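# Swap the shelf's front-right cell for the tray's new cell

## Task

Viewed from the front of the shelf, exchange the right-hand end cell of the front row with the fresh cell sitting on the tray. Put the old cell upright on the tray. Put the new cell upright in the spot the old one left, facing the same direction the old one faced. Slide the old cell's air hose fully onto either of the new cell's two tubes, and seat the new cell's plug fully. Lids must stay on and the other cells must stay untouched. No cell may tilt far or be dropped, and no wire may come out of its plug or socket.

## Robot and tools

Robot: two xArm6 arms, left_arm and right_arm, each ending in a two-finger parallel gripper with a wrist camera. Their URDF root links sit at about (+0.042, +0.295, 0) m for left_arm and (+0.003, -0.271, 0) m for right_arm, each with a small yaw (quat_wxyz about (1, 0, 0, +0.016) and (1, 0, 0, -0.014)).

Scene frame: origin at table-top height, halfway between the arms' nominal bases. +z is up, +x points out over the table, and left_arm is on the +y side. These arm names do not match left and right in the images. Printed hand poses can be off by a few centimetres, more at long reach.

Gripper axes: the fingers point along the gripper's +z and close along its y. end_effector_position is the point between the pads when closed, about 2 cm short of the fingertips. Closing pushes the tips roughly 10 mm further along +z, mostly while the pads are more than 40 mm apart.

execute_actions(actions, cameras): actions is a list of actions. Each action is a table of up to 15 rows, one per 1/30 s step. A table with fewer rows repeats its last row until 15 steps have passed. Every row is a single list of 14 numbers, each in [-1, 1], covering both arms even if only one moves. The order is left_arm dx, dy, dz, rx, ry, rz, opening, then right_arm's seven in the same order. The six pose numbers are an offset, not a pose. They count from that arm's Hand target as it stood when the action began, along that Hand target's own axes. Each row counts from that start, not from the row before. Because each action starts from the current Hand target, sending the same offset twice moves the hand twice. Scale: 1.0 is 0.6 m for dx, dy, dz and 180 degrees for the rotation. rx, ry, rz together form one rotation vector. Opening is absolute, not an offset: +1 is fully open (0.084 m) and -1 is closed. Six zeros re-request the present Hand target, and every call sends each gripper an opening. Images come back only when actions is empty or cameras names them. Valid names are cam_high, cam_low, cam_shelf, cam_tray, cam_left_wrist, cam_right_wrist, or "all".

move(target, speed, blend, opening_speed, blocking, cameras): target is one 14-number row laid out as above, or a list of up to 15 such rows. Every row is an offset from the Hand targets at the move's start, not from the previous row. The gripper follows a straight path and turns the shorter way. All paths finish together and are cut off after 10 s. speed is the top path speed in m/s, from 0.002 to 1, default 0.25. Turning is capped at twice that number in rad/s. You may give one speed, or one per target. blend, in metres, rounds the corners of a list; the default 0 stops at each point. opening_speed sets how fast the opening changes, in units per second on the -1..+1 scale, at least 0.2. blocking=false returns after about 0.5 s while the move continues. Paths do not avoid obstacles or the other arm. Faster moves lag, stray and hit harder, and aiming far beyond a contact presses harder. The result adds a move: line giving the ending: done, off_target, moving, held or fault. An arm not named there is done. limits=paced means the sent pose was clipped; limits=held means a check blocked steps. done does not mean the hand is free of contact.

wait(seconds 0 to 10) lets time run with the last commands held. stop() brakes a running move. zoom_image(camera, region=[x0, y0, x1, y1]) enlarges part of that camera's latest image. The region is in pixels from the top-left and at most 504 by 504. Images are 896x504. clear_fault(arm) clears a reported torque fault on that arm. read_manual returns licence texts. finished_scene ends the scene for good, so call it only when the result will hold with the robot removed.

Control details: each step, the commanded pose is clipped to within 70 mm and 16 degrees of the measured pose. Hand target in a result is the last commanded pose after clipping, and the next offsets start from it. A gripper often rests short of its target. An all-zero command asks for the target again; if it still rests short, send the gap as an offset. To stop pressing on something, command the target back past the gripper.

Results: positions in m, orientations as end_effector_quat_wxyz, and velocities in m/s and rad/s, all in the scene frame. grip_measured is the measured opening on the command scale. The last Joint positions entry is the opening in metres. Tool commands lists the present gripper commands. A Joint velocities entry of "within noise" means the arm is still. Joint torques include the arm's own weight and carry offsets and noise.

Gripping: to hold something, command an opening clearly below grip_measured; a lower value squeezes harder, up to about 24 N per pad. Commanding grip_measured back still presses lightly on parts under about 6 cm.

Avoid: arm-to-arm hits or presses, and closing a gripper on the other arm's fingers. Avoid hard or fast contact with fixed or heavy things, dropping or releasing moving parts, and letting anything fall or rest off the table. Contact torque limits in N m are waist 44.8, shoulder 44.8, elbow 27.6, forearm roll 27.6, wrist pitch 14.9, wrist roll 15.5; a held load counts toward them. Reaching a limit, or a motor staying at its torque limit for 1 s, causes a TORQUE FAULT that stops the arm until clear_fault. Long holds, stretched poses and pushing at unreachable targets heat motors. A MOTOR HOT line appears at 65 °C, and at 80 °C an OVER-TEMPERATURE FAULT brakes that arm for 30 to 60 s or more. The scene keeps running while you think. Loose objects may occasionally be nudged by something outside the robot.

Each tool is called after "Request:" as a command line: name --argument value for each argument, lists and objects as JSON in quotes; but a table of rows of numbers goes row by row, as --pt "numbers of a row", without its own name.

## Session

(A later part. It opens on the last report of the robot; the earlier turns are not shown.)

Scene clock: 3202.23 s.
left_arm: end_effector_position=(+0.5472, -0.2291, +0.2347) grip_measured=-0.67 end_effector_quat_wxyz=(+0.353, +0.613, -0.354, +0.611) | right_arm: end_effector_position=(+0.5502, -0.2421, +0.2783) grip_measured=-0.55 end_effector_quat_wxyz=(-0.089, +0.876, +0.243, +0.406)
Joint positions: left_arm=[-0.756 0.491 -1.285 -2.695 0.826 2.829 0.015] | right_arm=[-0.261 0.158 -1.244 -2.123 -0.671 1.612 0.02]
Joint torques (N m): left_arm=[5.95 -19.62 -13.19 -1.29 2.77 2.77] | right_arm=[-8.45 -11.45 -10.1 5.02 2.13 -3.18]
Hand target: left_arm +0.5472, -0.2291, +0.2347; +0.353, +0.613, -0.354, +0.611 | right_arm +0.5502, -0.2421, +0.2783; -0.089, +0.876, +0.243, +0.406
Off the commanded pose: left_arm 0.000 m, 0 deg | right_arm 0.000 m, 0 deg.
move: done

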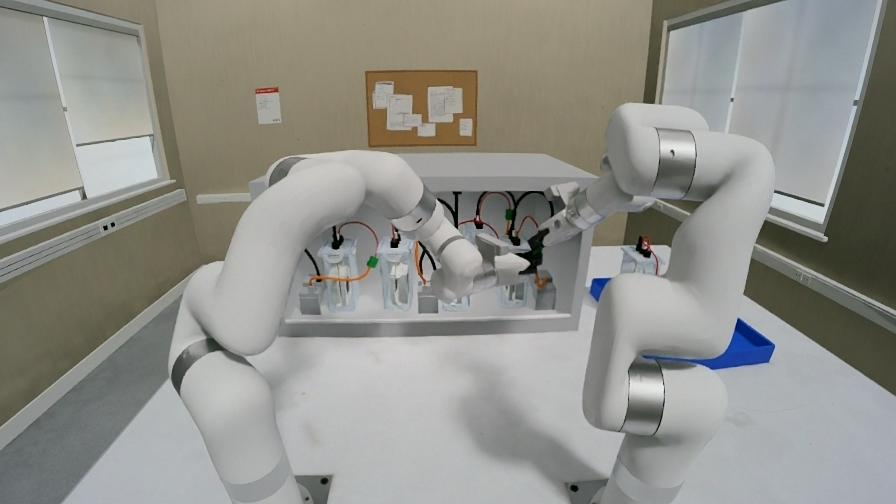

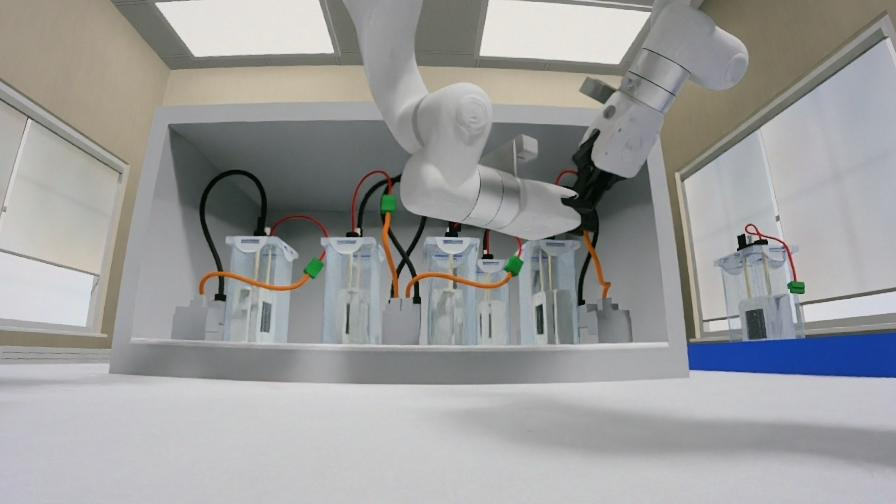

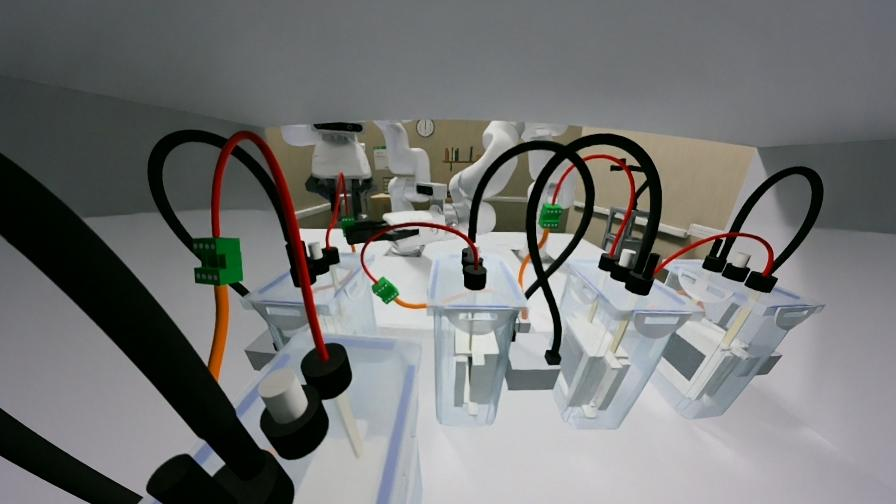

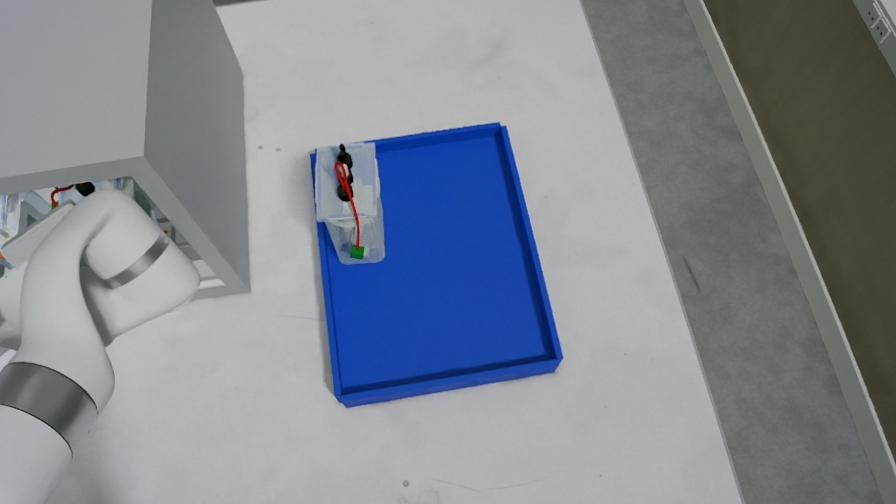

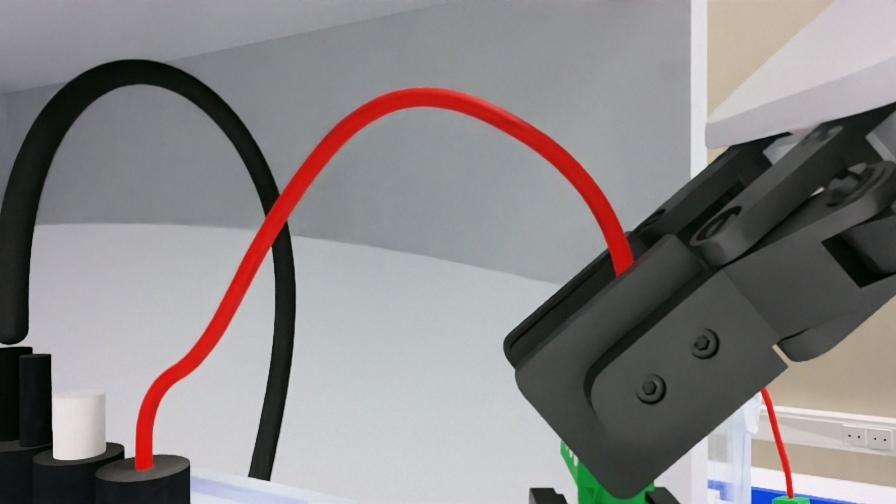

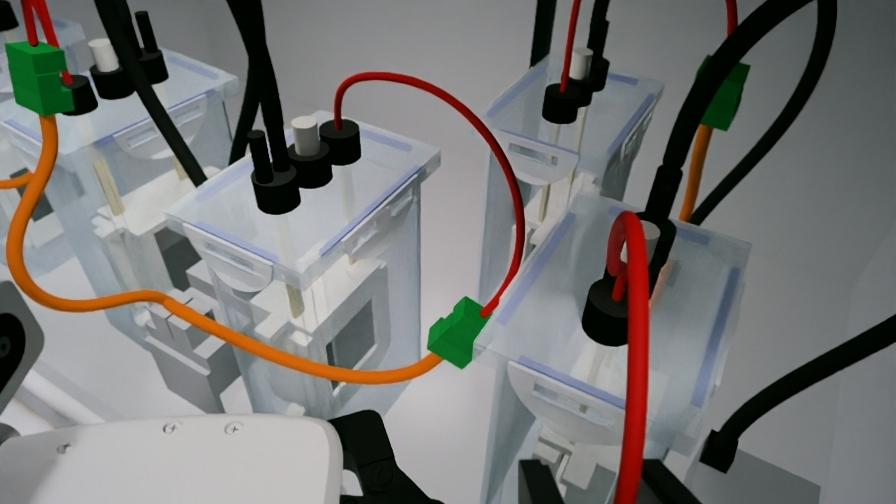

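Request:
move --target '[0,0,0,0,0,0,-0.35,0,0,0,0,0,0,-1]' --opening_speed 0.2 --cameras '["cam_left_wrist","cam_low","cam_shelf"]'

Request:
zoom_image --camera "cam_left_wrist" --region '[540, 354, 740, 504]'

Request:
zoom_image --camera "cam_low" --region '[540, 170, 640, 300]'

Request:
zoom_image --camera "cam_shelf" --region '[325, 190, 370, 235]'

Scene clock: 3225.93 s.
left_arm: end_effector_position=(+0.5472, -0.2291, +0.2347) grip_measured=-0.37 end_effector_quat_wxyz=(+0.353, +0.613, -0.354, +0.611) | right_arm: end_effector_position=(+0.5502, -0.2421, +0.2783) grip_measured=-0.55 end_effector_quat_wxyz=(-0.089, +0.876, +0.243, +0.406)
Joint positions: left_arm=[-0.756 0.491 -1.285 -2.695 0.826 2.829 0.028] | right_arm=[-0.261 0.158 -1.244 -2.123 -0.671 1.612 0.02]
Joint torques (N m): left_arm=[-3.57 -25.38 -19.99 -1.03 2.1 2.75] | right_arm=[5.74 -12.9 -9.74 4.83 -1.35 -1.29]
Hand target: left_arm +0.5472, -0.2291, +0.2347; +0.353, +0.613, -0.354, +0.611 | right_arm +0.5502, -0.2421, +0.2783; -0.089, +0.876, +0.243, +0.406
Off the commanded pose: left_arm 0.000 m, 0 deg | right_arm 0.000 m, 0 deg.
move: done
Images, in order (width x height): cam_low 896x504, cam_shelf 896x504, cam_left_wrist 896x504.

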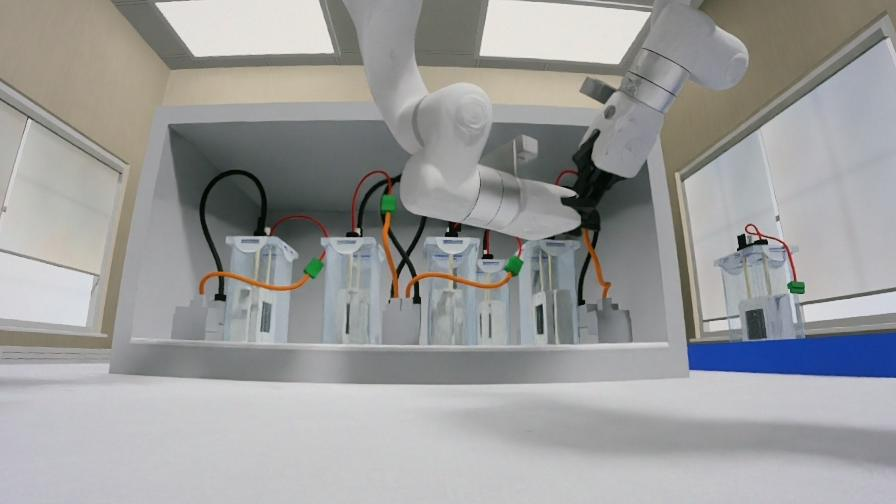

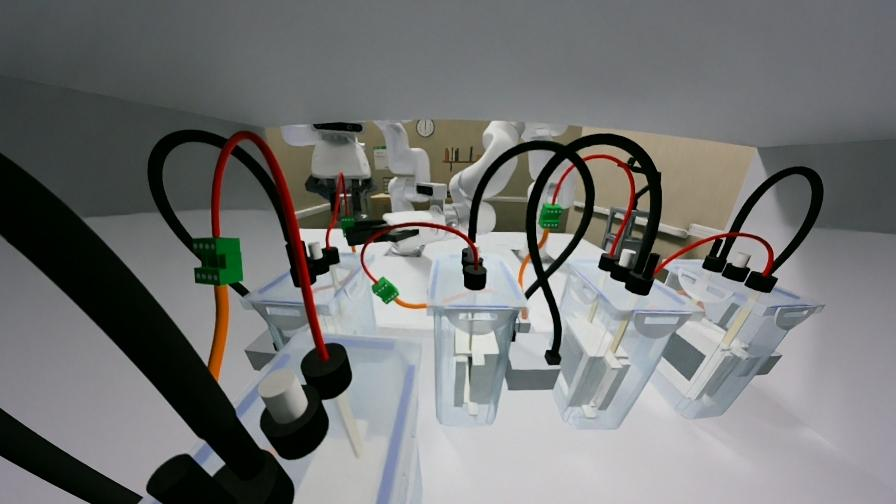

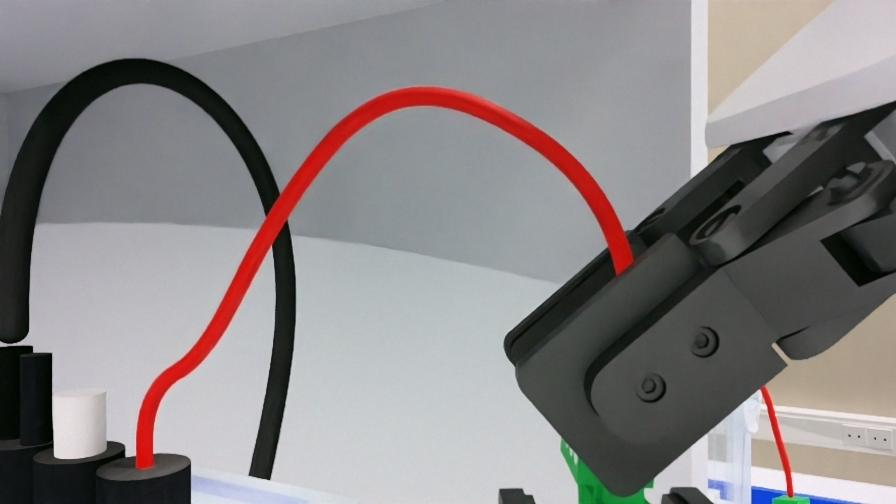

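Scaled by 2.520.

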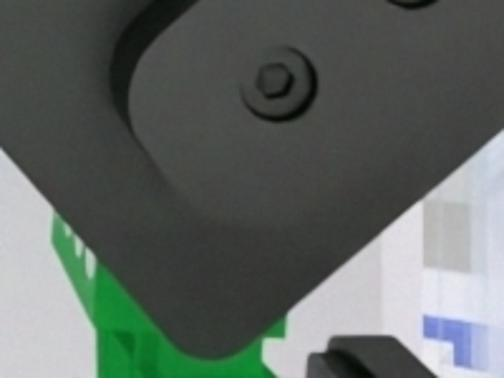

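Scaled by 3.877.

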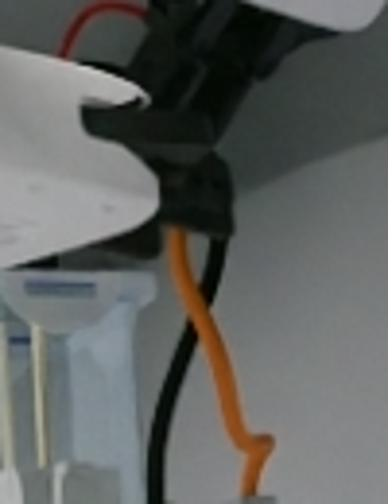

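Scaled by 11.200.

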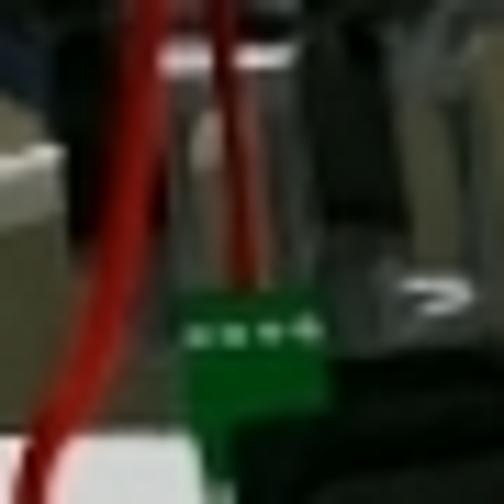

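Request:
move --target '[-0.0217,0,0,0,0,0,-0.35,0,0,0,0,0,0,-1]' --speed 0.015 --cameras '["cam_left_wrist","cam_low","cam_shelf"]'

Request:
zoom_image --camera "cam_left_wrist" --region '[540, 354, 740, 504]'

Request:
zoom_image --camera "cam_low" --region '[540, 170, 640, 300]'

Request:
zoom_image --camera "cam_shelf" --region '[325, 190, 370, 235]'

Scene clock: 3232.90 s.
left_arm: end_effector_position=(+0.5471, -0.2291, +0.2217) grip_measured=-0.37 end_effector_quat_wxyz=(+0.353, +0.613, -0.354, +0.611) | right_arm: end_effector_position=(+0.5502, -0.2421, +0.2783) grip_measured=-0.55 end_effector_quat_wxyz=(-0.089, +0.876, +0.243, +0.406)
Joint positions: left_arm=[-0.754 0.516 -1.282 -2.703 0.851 2.843 0.028] | right_arm=[-0.261 0.158 -1.244 -2.123 -0.671 1.612 0.02]
Joint torques (N m): left_arm=[4.44 -20.1 -15.74 -1.24 3.42 2.87] | right_arm=[5.38 -15.07 -9.92 3.94 -1.53 1.59]
Hand target: left_arm +0.5471, -0.2291, +0.2217; +0.353, +0.613, -0.354, +0.611 | right_arm +0.5502, -0.2421, +0.2783; -0.089, +0.876, +0.243, +0.406
Off the commanded pose: left_arm 0.000 m, 0 deg | right_arm 0.000 m, 0 deg.
move: done
Images, in order (width x height): cam_low 896x504, cam_shelf 896x504, cam_left_wrist 896x504.

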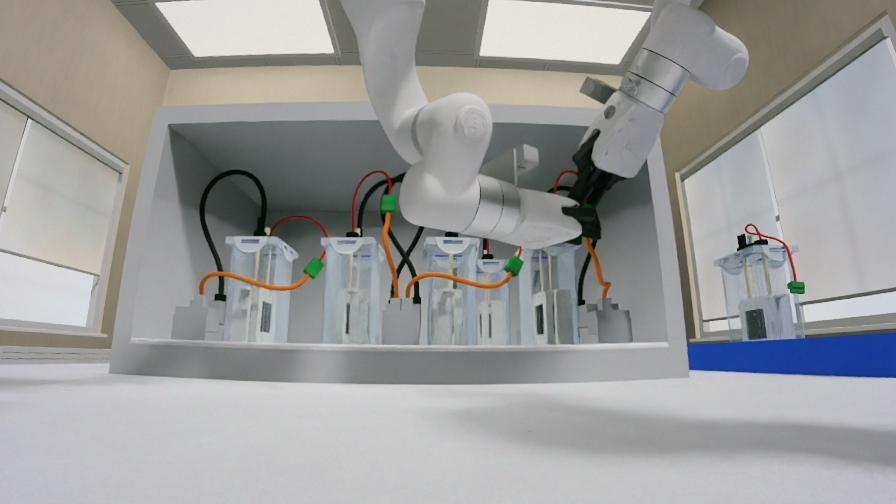

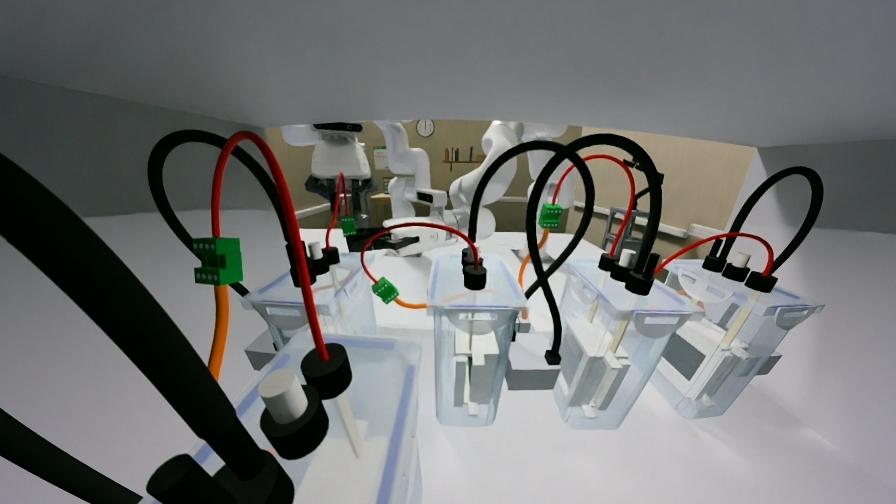

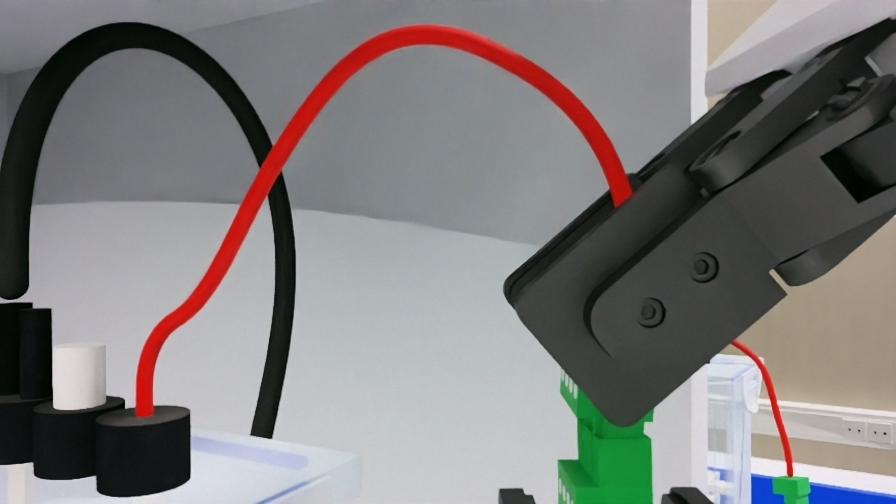

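Scaled by 2.520.

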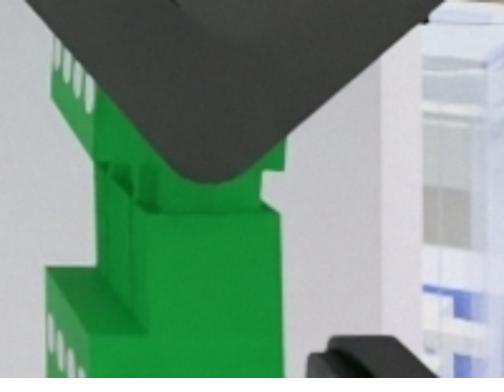

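Scaled by 3.877.

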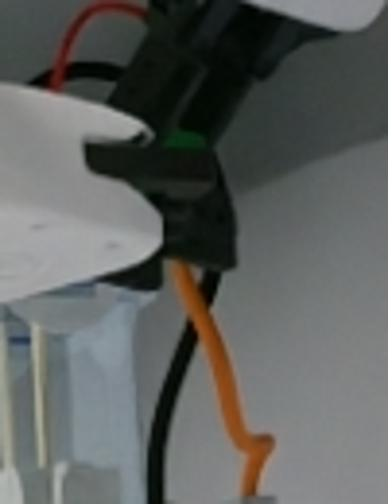

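Scaled by 11.200.

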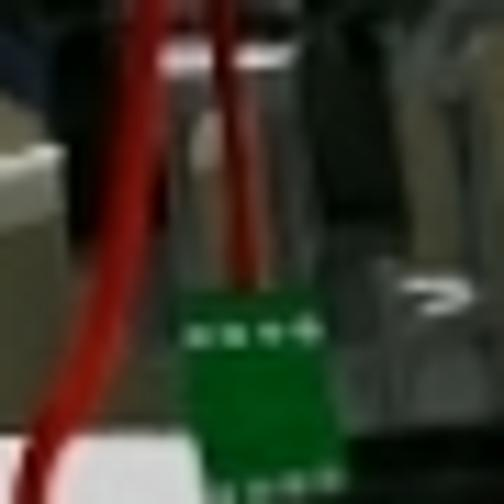

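Request:
move --pt "-0.0042 0 0 0 0 0 -0.35 0 0 0 0 0 0 -1" --pt "-0.0042 0 0 0 0 0 -0.9 0 0 0 0 0 0 -1" --speed 0.015 --opening_speed 0.2 --cameras '["cam_left_wrist","cam_low","cam_shelf"]'

Request:
zoom_image --camera "cam_left_wrist" --region '[540, 354, 740, 504]'

Request:
zoom_image --camera "cam_low" --region '[540, 170, 640, 300]'

Request:
zoom_image --camera "cam_shelf" --region '[325, 190, 370, 235]'

Scene clock: 3244.03 s.
left_arm: end_effector_position=(+0.5471, -0.2291, +0.2191) grip_measured=-0.68 end_effector_quat_wxyz=(+0.353, +0.613, -0.354, +0.611) | right_arm: end_effector_position=(+0.5502, -0.2421, +0.2783) grip_measured=-0.55 end_effector_quat_wxyz=(-0.089, +0.876, +0.243, +0.406)
Joint positions: left_arm=[-0.753 0.521 -1.282 -2.704 0.856 2.846 0.014] | right_arm=[-0.261 0.158 -1.244 -2.123 -0.671 1.612 0.02]
Joint torques (N m): left_arm=[4.37 -21.09 -16.49 -1.21 3.34 2.68] | right_arm=[5.26 -17.77 -9.95 2.31 -1.38 1.59]
Hand target: left_arm +0.5471, -0.2291, +0.2191; +0.353, +0.613, -0.354, +0.611 | right_arm +0.5502, -0.2421, +0.2783; -0.089, +0.876, +0.243, +0.406
Off the commanded pose: left_arm 0.000 m, 0 deg | right_arm 0.000 m, 0 deg.
move: done
Images, in order (width x height): cam_low 896x504, cam_shelf 896x504, cam_left_wrist 896x504.

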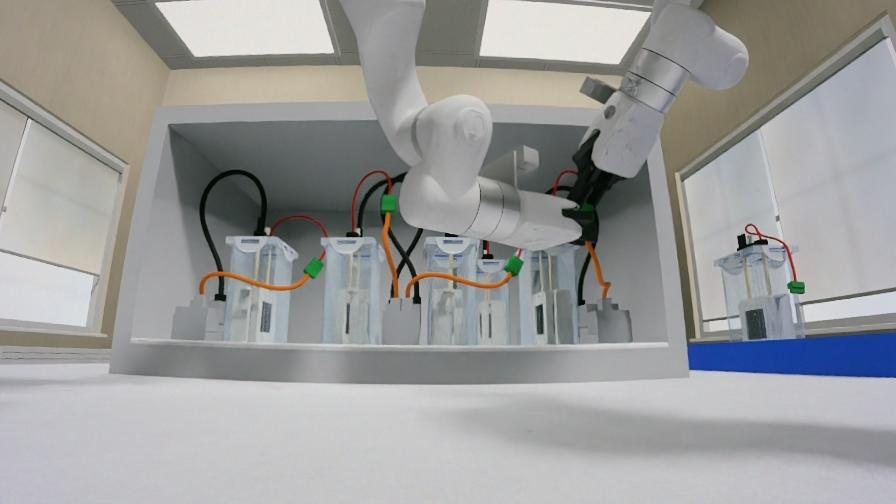

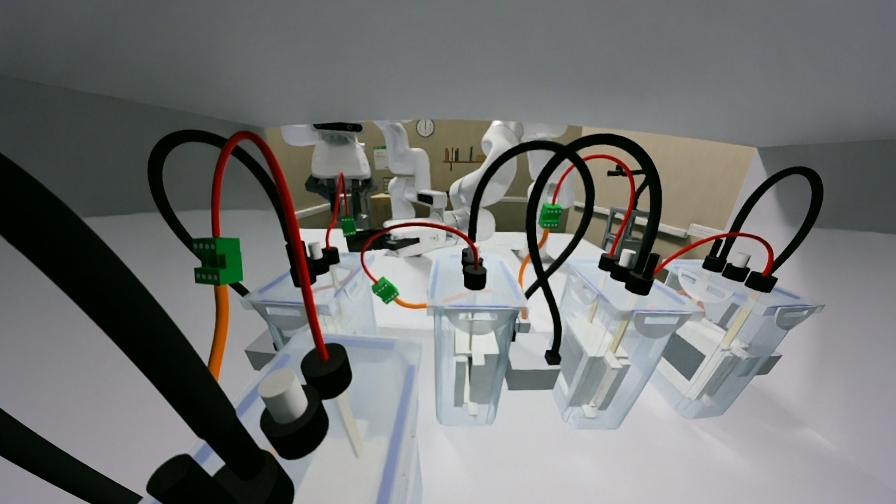

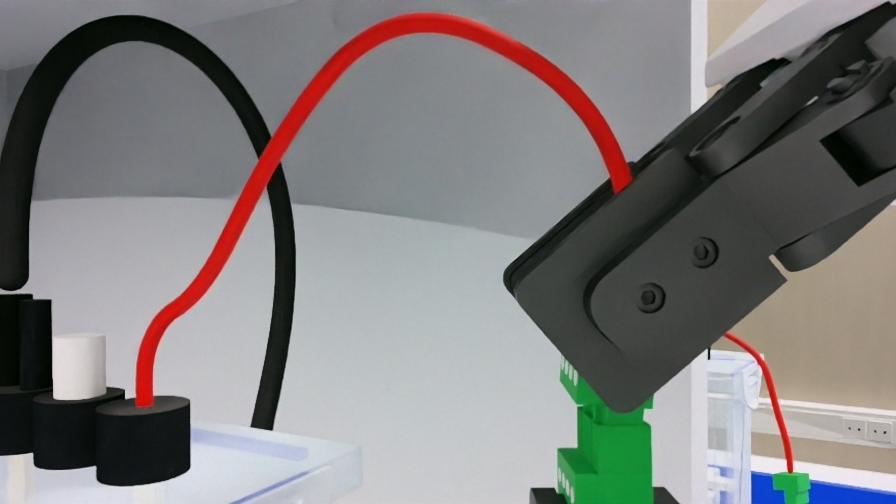

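Scaled by 2.520.

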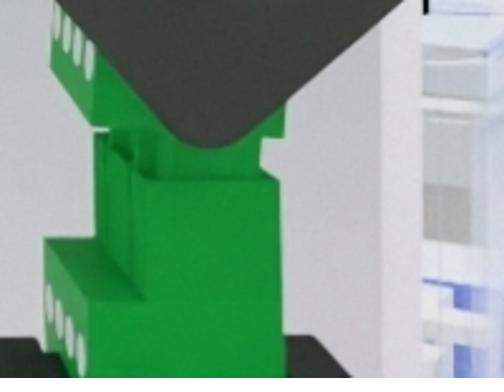

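Scaled by 3.877.

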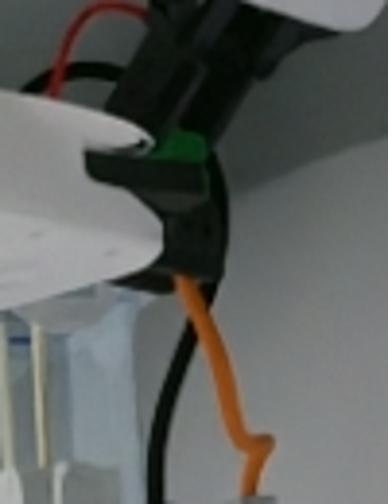

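Scaled by 11.200.

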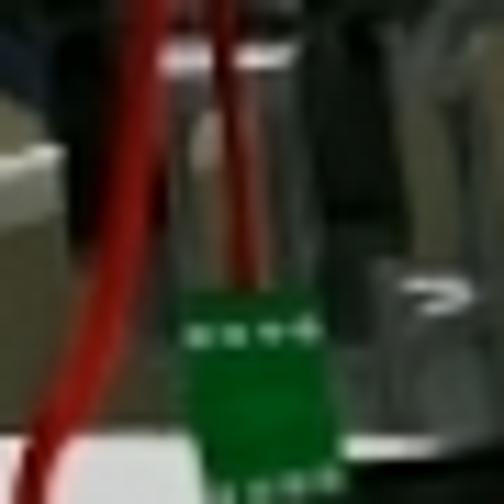

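Request:
move --pt "0 0 0 0 0 0 -0.4 0 0 0 0 0 0 -1" --pt "-0.01 0 0 0 0 0 -0.4 0 0 0 0 0 0 -1" --pt "-0.01 0 0 0 0 0 -0.9 0 0 0 0 0 0 -1" --speed 0.015 --opening_speed 0.25 --cameras '["cam_left_wrist","cam_low"]'

Request:
zoom_image --camera "cam_left_wrist" --region '[540, 354, 740, 504]'

Request:
zoom_image --camera "cam_low" --region '[540, 170, 640, 300]'

Scene clock: 3256.13 s.
left_arm: end_effector_position=(+0.5471, -0.2290, +0.2131) grip_measured=-0.85 end_effector_quat_wxyz=(+0.353, +0.613, -0.354, +0.611) | right_arm: end_effector_position=(+0.5502, -0.2421, +0.2783) grip_measured=-0.55 end_effector_quat_wxyz=(-0.089, +0.876, +0.243, +0.406)
Joint positions: left_arm=[-0.752 0.533 -1.281 -2.708 0.868 2.852 0.007] | right_arm=[-0.261 0.158 -1.244 -2.123 -0.671 1.612 0.02]
Joint torques (N m): left_arm=[1.22 -23.17 -18.02 -0.51 3.43 2.77] | right_arm=[3.99 -21.46 -10 0.38 -1.11 1.56]
Hand target: left_arm +0.5471, -0.2291, +0.2131; +0.353, +0.613, -0.354, +0.611 | right_arm +0.5502, -0.2421, +0.2783; -0.089, +0.876, +0.243, +0.406
Off the commanded pose: left_arm 0.000 m, 0 deg | right_arm 0.000 m, 0 deg.
move: done
Images, in order (width x height): cam_low 896x504, cam_left_wrist 896x504.

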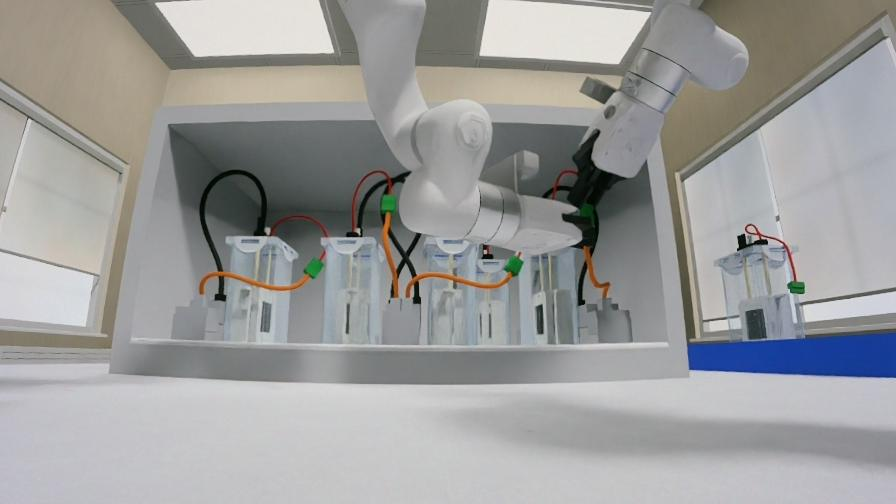

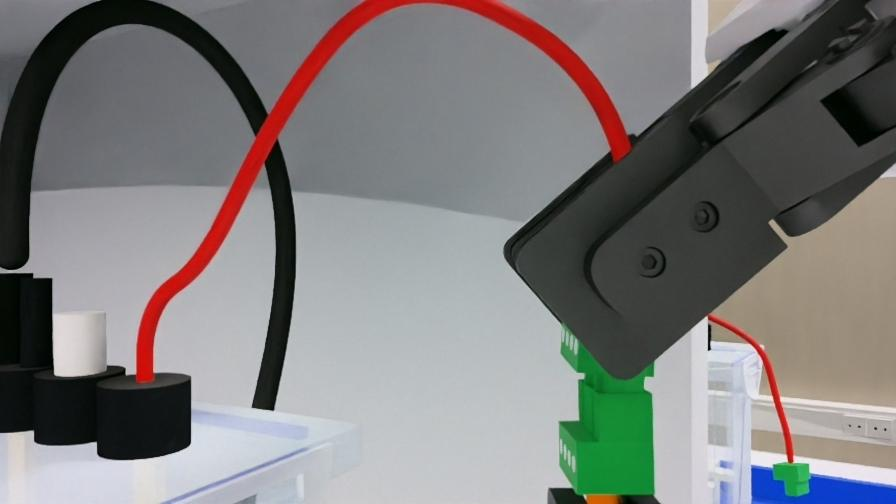

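Scaled by 2.520.

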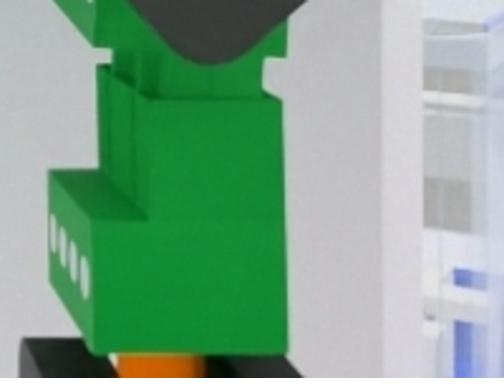

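Scaled by 3.877.

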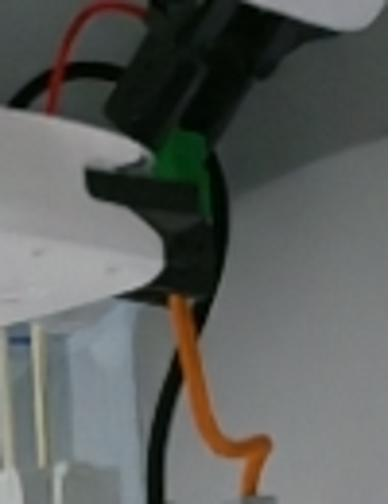

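Request:
move --pt "0 0 0 0 0 0 -0.82 0 0 0 0 0 0 -1" --pt "0.005 0 0 0 0 0 -0.82 0 0 0 0 0 0 -1" --speed 0.01 --opening_speed 0.25 --cameras '["cam_left_wrist"]'

Request:
zoom_image --camera "cam_left_wrist" --region '[540, 354, 740, 504]'

Scene clock: 3275.47 s.
left_arm: end_effector_position=(+0.5471, -0.2291, +0.2161) grip_measured=-0.84 end_effector_quat_wxyz=(+0.353, +0.613, -0.354, +0.611) | right_arm: end_effector_position=(+0.5502, -0.2421, +0.2784) grip_measured=-0.55 end_effector_quat_wxyz=(-0.089, +0.876, +0.243, +0.407)
Joint positions: left_arm=[-0.753 0.527 -1.281 -2.706 0.862 2.849 0.007] | right_arm=[-0.261 0.158 -1.244 -2.123 -0.671 1.612 0.02]
Joint torques (N m): left_arm=[-4.66 -37.23 -26.85 1.43 3.42 -2.59] | right_arm=[3.01 -14.85 -10.07 0.17 -0.81 1.63]
Hand target: left_arm +0.5471, -0.2291, +0.2161; +0.353, +0.613, -0.354, +0.611 | right_arm +0.5502, -0.2421, +0.2783; -0.089, +0.876, +0.243, +0.406
Off the commanded pose: left_arm 0.000 m, 0 deg | right_arm 0.000 m, 0 deg.
move: done
Images, in order (width x height): cam_left_wrist 896x504.

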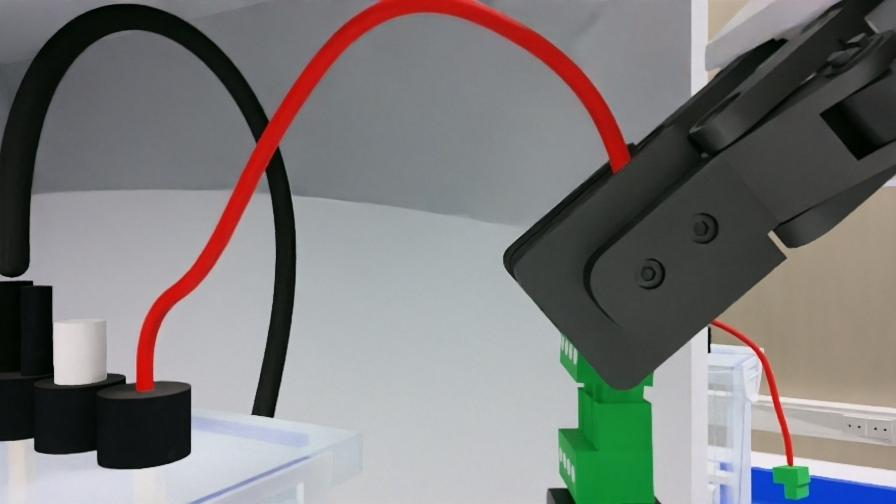

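Scaled by 2.520.

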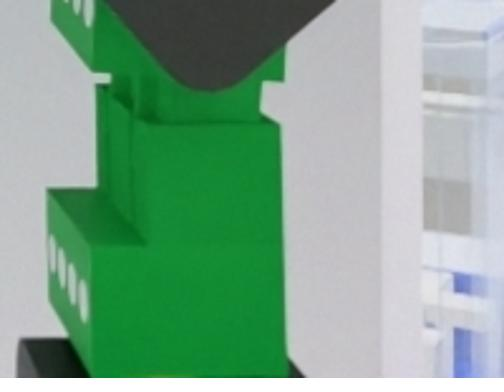

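Request:
move --target '[0.0035,0,0,0,0,0,-0.82,0,0,0,0,0,0,-1]' --speed 0.008 --cameras '["cam_left_wrist"]'

Request:
zoom_image --camera "cam_left_wrist" --region '[540, 354, 740, 504]'

Scene clock: 3279.73 s.
left_arm: end_effector_position=(+0.5471, -0.2290, +0.2181) grip_measured=-0.84 end_effector_quat_wxyz=(+0.353, +0.613, -0.354, +0.611) | right_arm: end_effector_position=(+0.5502, -0.2421, +0.2783) grip_measured=-0.55 end_effector_quat_wxyz=(-0.089, +0.876, +0.243, +0.406)
Joint positions: left_arm=[-0.753 0.523 -1.282 -2.705 0.858 2.846 0.007] | right_arm=[-0.261 0.158 -1.244 -2.123 -0.671 1.612 0.02]
Joint torques (N m): left_arm=[-4.93 -42.85 -30.1 1.27 5.43 -2.66] | right_arm=[2.6 -7.51 -7.72 0.13 -0.59 1.59]
Hand target: left_arm +0.5471, -0.2291, +0.2182; +0.353, +0.613, -0.354, +0.611 | right_arm +0.5502, -0.2421, +0.2783; -0.089, +0.876, +0.243, +0.406
Off the commanded pose: left_arm 0.000 m, 0 deg | right_arm 0.000 m, 0 deg.
move: done
Images, in order (width x height): cam_left_wrist 896x504.

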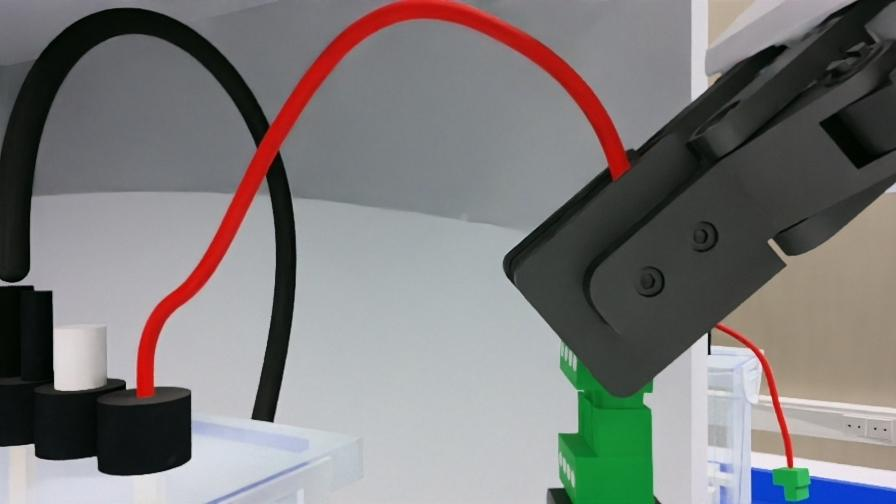

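Scaled by 2.520.

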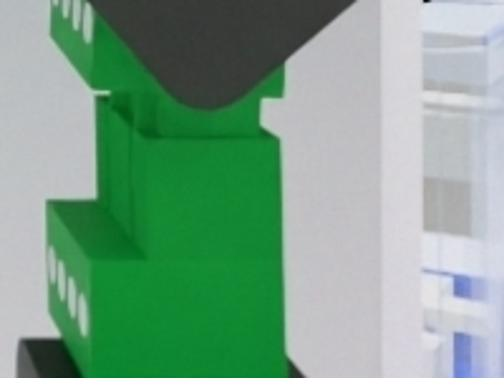

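Request:
move --target '[0.0035,0,0,0,0,0,-0.82,0,0,0,0,0,0,-1]' --speed 0.008

Request:
move --target '[0.0035,0,0,0,0,0,-0.82,0,0,0,0,0,0,-1]' --speed 0.008 --cameras '["cam_left_wrist"]'

Request:
zoom_image --camera "cam_left_wrist" --region '[540, 354, 740, 504]'

Scene clock: 3285.20 s.
left_arm: end_effector_position=(+0.5471, -0.2291, +0.2203) grip_measured=-0.84 end_effector_quat_wxyz=(+0.353, +0.613, -0.354, +0.611) | right_arm: end_effector_position=(+0.5502, -0.2421, +0.2783) grip_measured=-0.55 end_effector_quat_wxyz=(-0.089, +0.876, +0.243, +0.406)
Joint positions: left_arm=[-0.753 0.519 -1.282 -2.704 0.854 2.844 0.007] | right_arm=[-0.261 0.158 -1.244 -2.123 -0.671 1.612 0.02]
Joint torques (N m): left_arm=[-3.42 -46.6 -35.09 0.68 6.78 -2.66] | right_arm=[1.91 -11.54 -3.78 -0.13 -0.28 1.59]
Hand target: left_arm +0.5471, -0.2291, +0.2203; +0.353, +0.613, -0.354, +0.611 | right_arm +0.5502, -0.2421, +0.2783; -0.089, +0.876, +0.243, +0.406
Off the commanded pose: left_arm 0.000 m, 0 deg | right_arm 0.000 m, 0 deg.
move: done

Scene clock: 3285.90 s.
left_arm: end_effector_position=(+0.5471, -0.2291, +0.2224) grip_measured=-0.84 end_effector_quat_wxyz=(+0.353, +0.613, -0.354, +0.611) | right_arm: end_effector_position=(+0.5502, -0.2421, +0.2783) grip_measured=-0.55 end_effector_quat_wxyz=(-0.089, +0.876, +0.243, +0.406)
Joint positions: left_arm=[-0.754 0.515 -1.282 -2.702 0.85 2.842 0.007] | right_arm=[-0.261 0.158 -1.244 -2.123 -0.671 1.612 0.02]
Joint torques (N m): left_arm=[-3.23 -47.88 -37.08 0.62 7.15 -2.8] | right_arm=[1.88 -9.44 -4.18 -0.02 -0.27 1.61]
Hand target: left_arm +0.5471, -0.2291, +0.2224; +0.353, +0.613, -0.354, +0.611 | right_arm +0.5502, -0.2421, +0.2783; -0.089, +0.876, +0.243, +0.406
Off the commanded pose: left_arm 0.000 m, 0 deg | right_arm 0.000 m, 0 deg.
move: done
Images, in order (width x height): cam_left_wrist 896x504.

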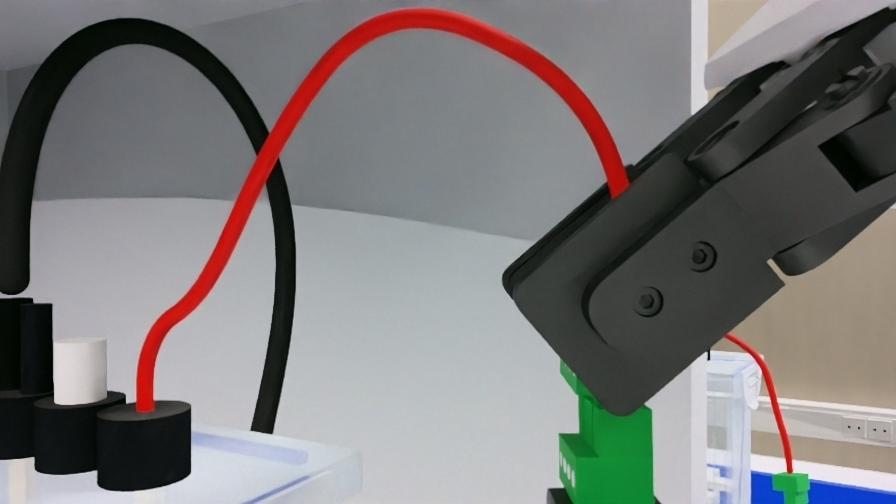

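Scaled by 2.520.

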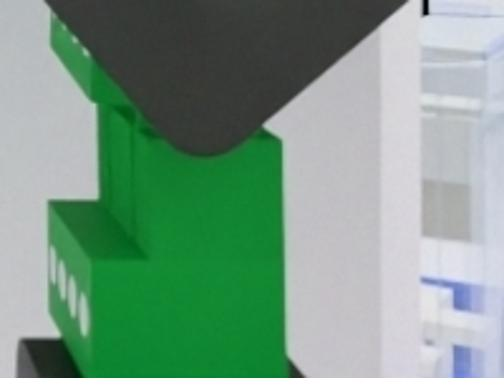

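Request:
move --pt "-0.007 0 0 0 0 0 -0.82 0 0 0 0 0 0 -1" --pt "-0.007 0 0 0 0 0 -0.82 0 0 0 0 0 0 -0.35" --pt "-0.007 0 0 0 0 0 -0.82 0.0195 0 -0.0169 0 0 0 -0.35" --speed 0.02 --opening_speed 0.3 --cameras '["cam_left_wrist","cam_shelf"]'

Request:
zoom_image --camera "cam_left_wrist" --region '[540, 304, 740, 504]'

Request:
zoom_image --camera "cam_shelf" --region '[325, 190, 370, 235]'

Scene clock: 3305.80 s.
left_arm: end_effector_position=(+0.5472, -0.2291, +0.2182) grip_measured=-0.84 end_effector_quat_wxyz=(+0.353, +0.613, -0.354, +0.611) | right_arm: end_effector_position=(+0.5499, -0.2416, +0.2938) grip_measured=-0.37 end_effector_quat_wxyz=(-0.089, +0.876, +0.243, +0.406)
Joint positions: left_arm=[-0.753 0.523 -1.282 -2.705 0.858 2.846 0.007] | right_arm=[-0.252 0.148 -1.289 -2.182 -0.695 1.693 0.028]
Joint torques (N m): left_arm=[-3.16 -30.19 -19.69 0.44 3.42 2.57] | right_arm=[5.53 -23.14 -14.04 -0.55 -1.51 2.75]
Hand target: left_arm +0.5471, -0.2291, +0.2182; +0.353, +0.613, -0.354, +0.611 | right_arm +0.5499, -0.2416, +0.2938; -0.089, +0.876, +0.243, +0.406
Off the commanded pose: left_arm 0.000 m, 0 deg | right_arm 0.000 m, 0 deg.
move: done
Images, in order (width x height): cam_shelf 896x504, cam_left_wrist 896x504.

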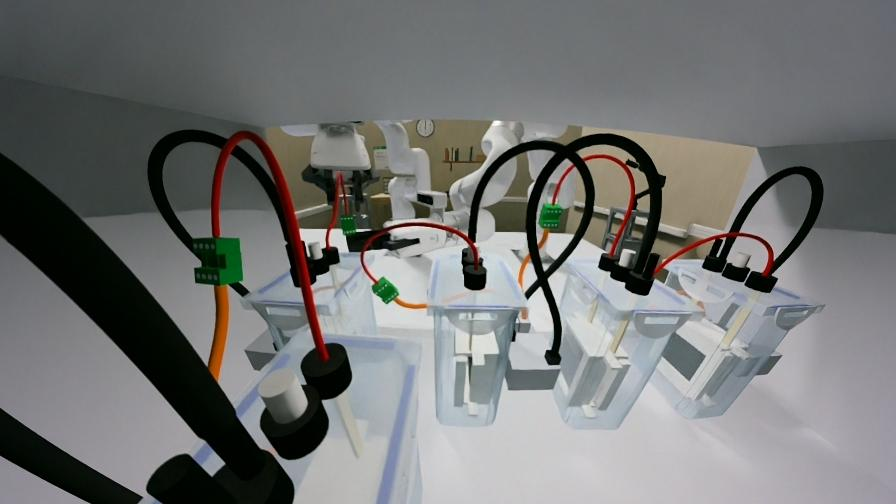

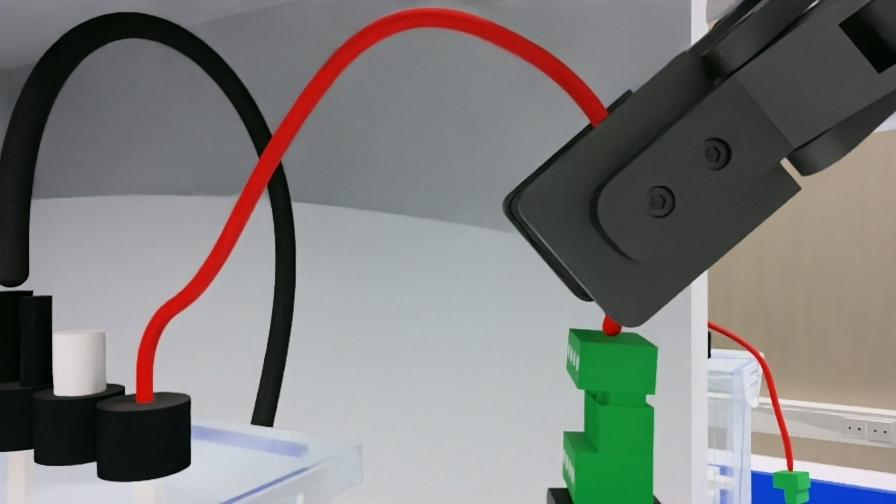

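Scaled by 2.520.

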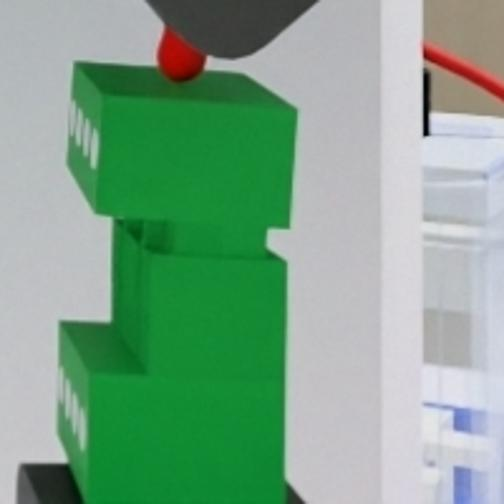

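Scaled by 11.200.

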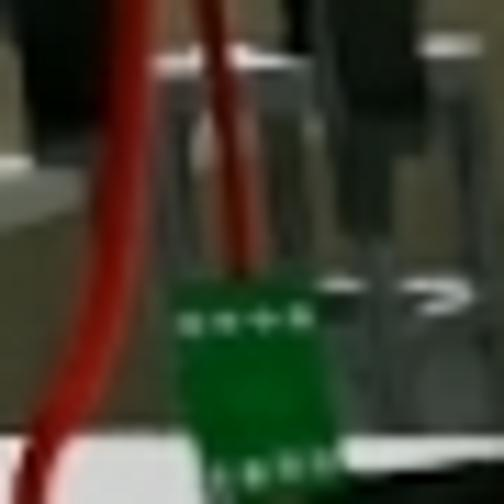

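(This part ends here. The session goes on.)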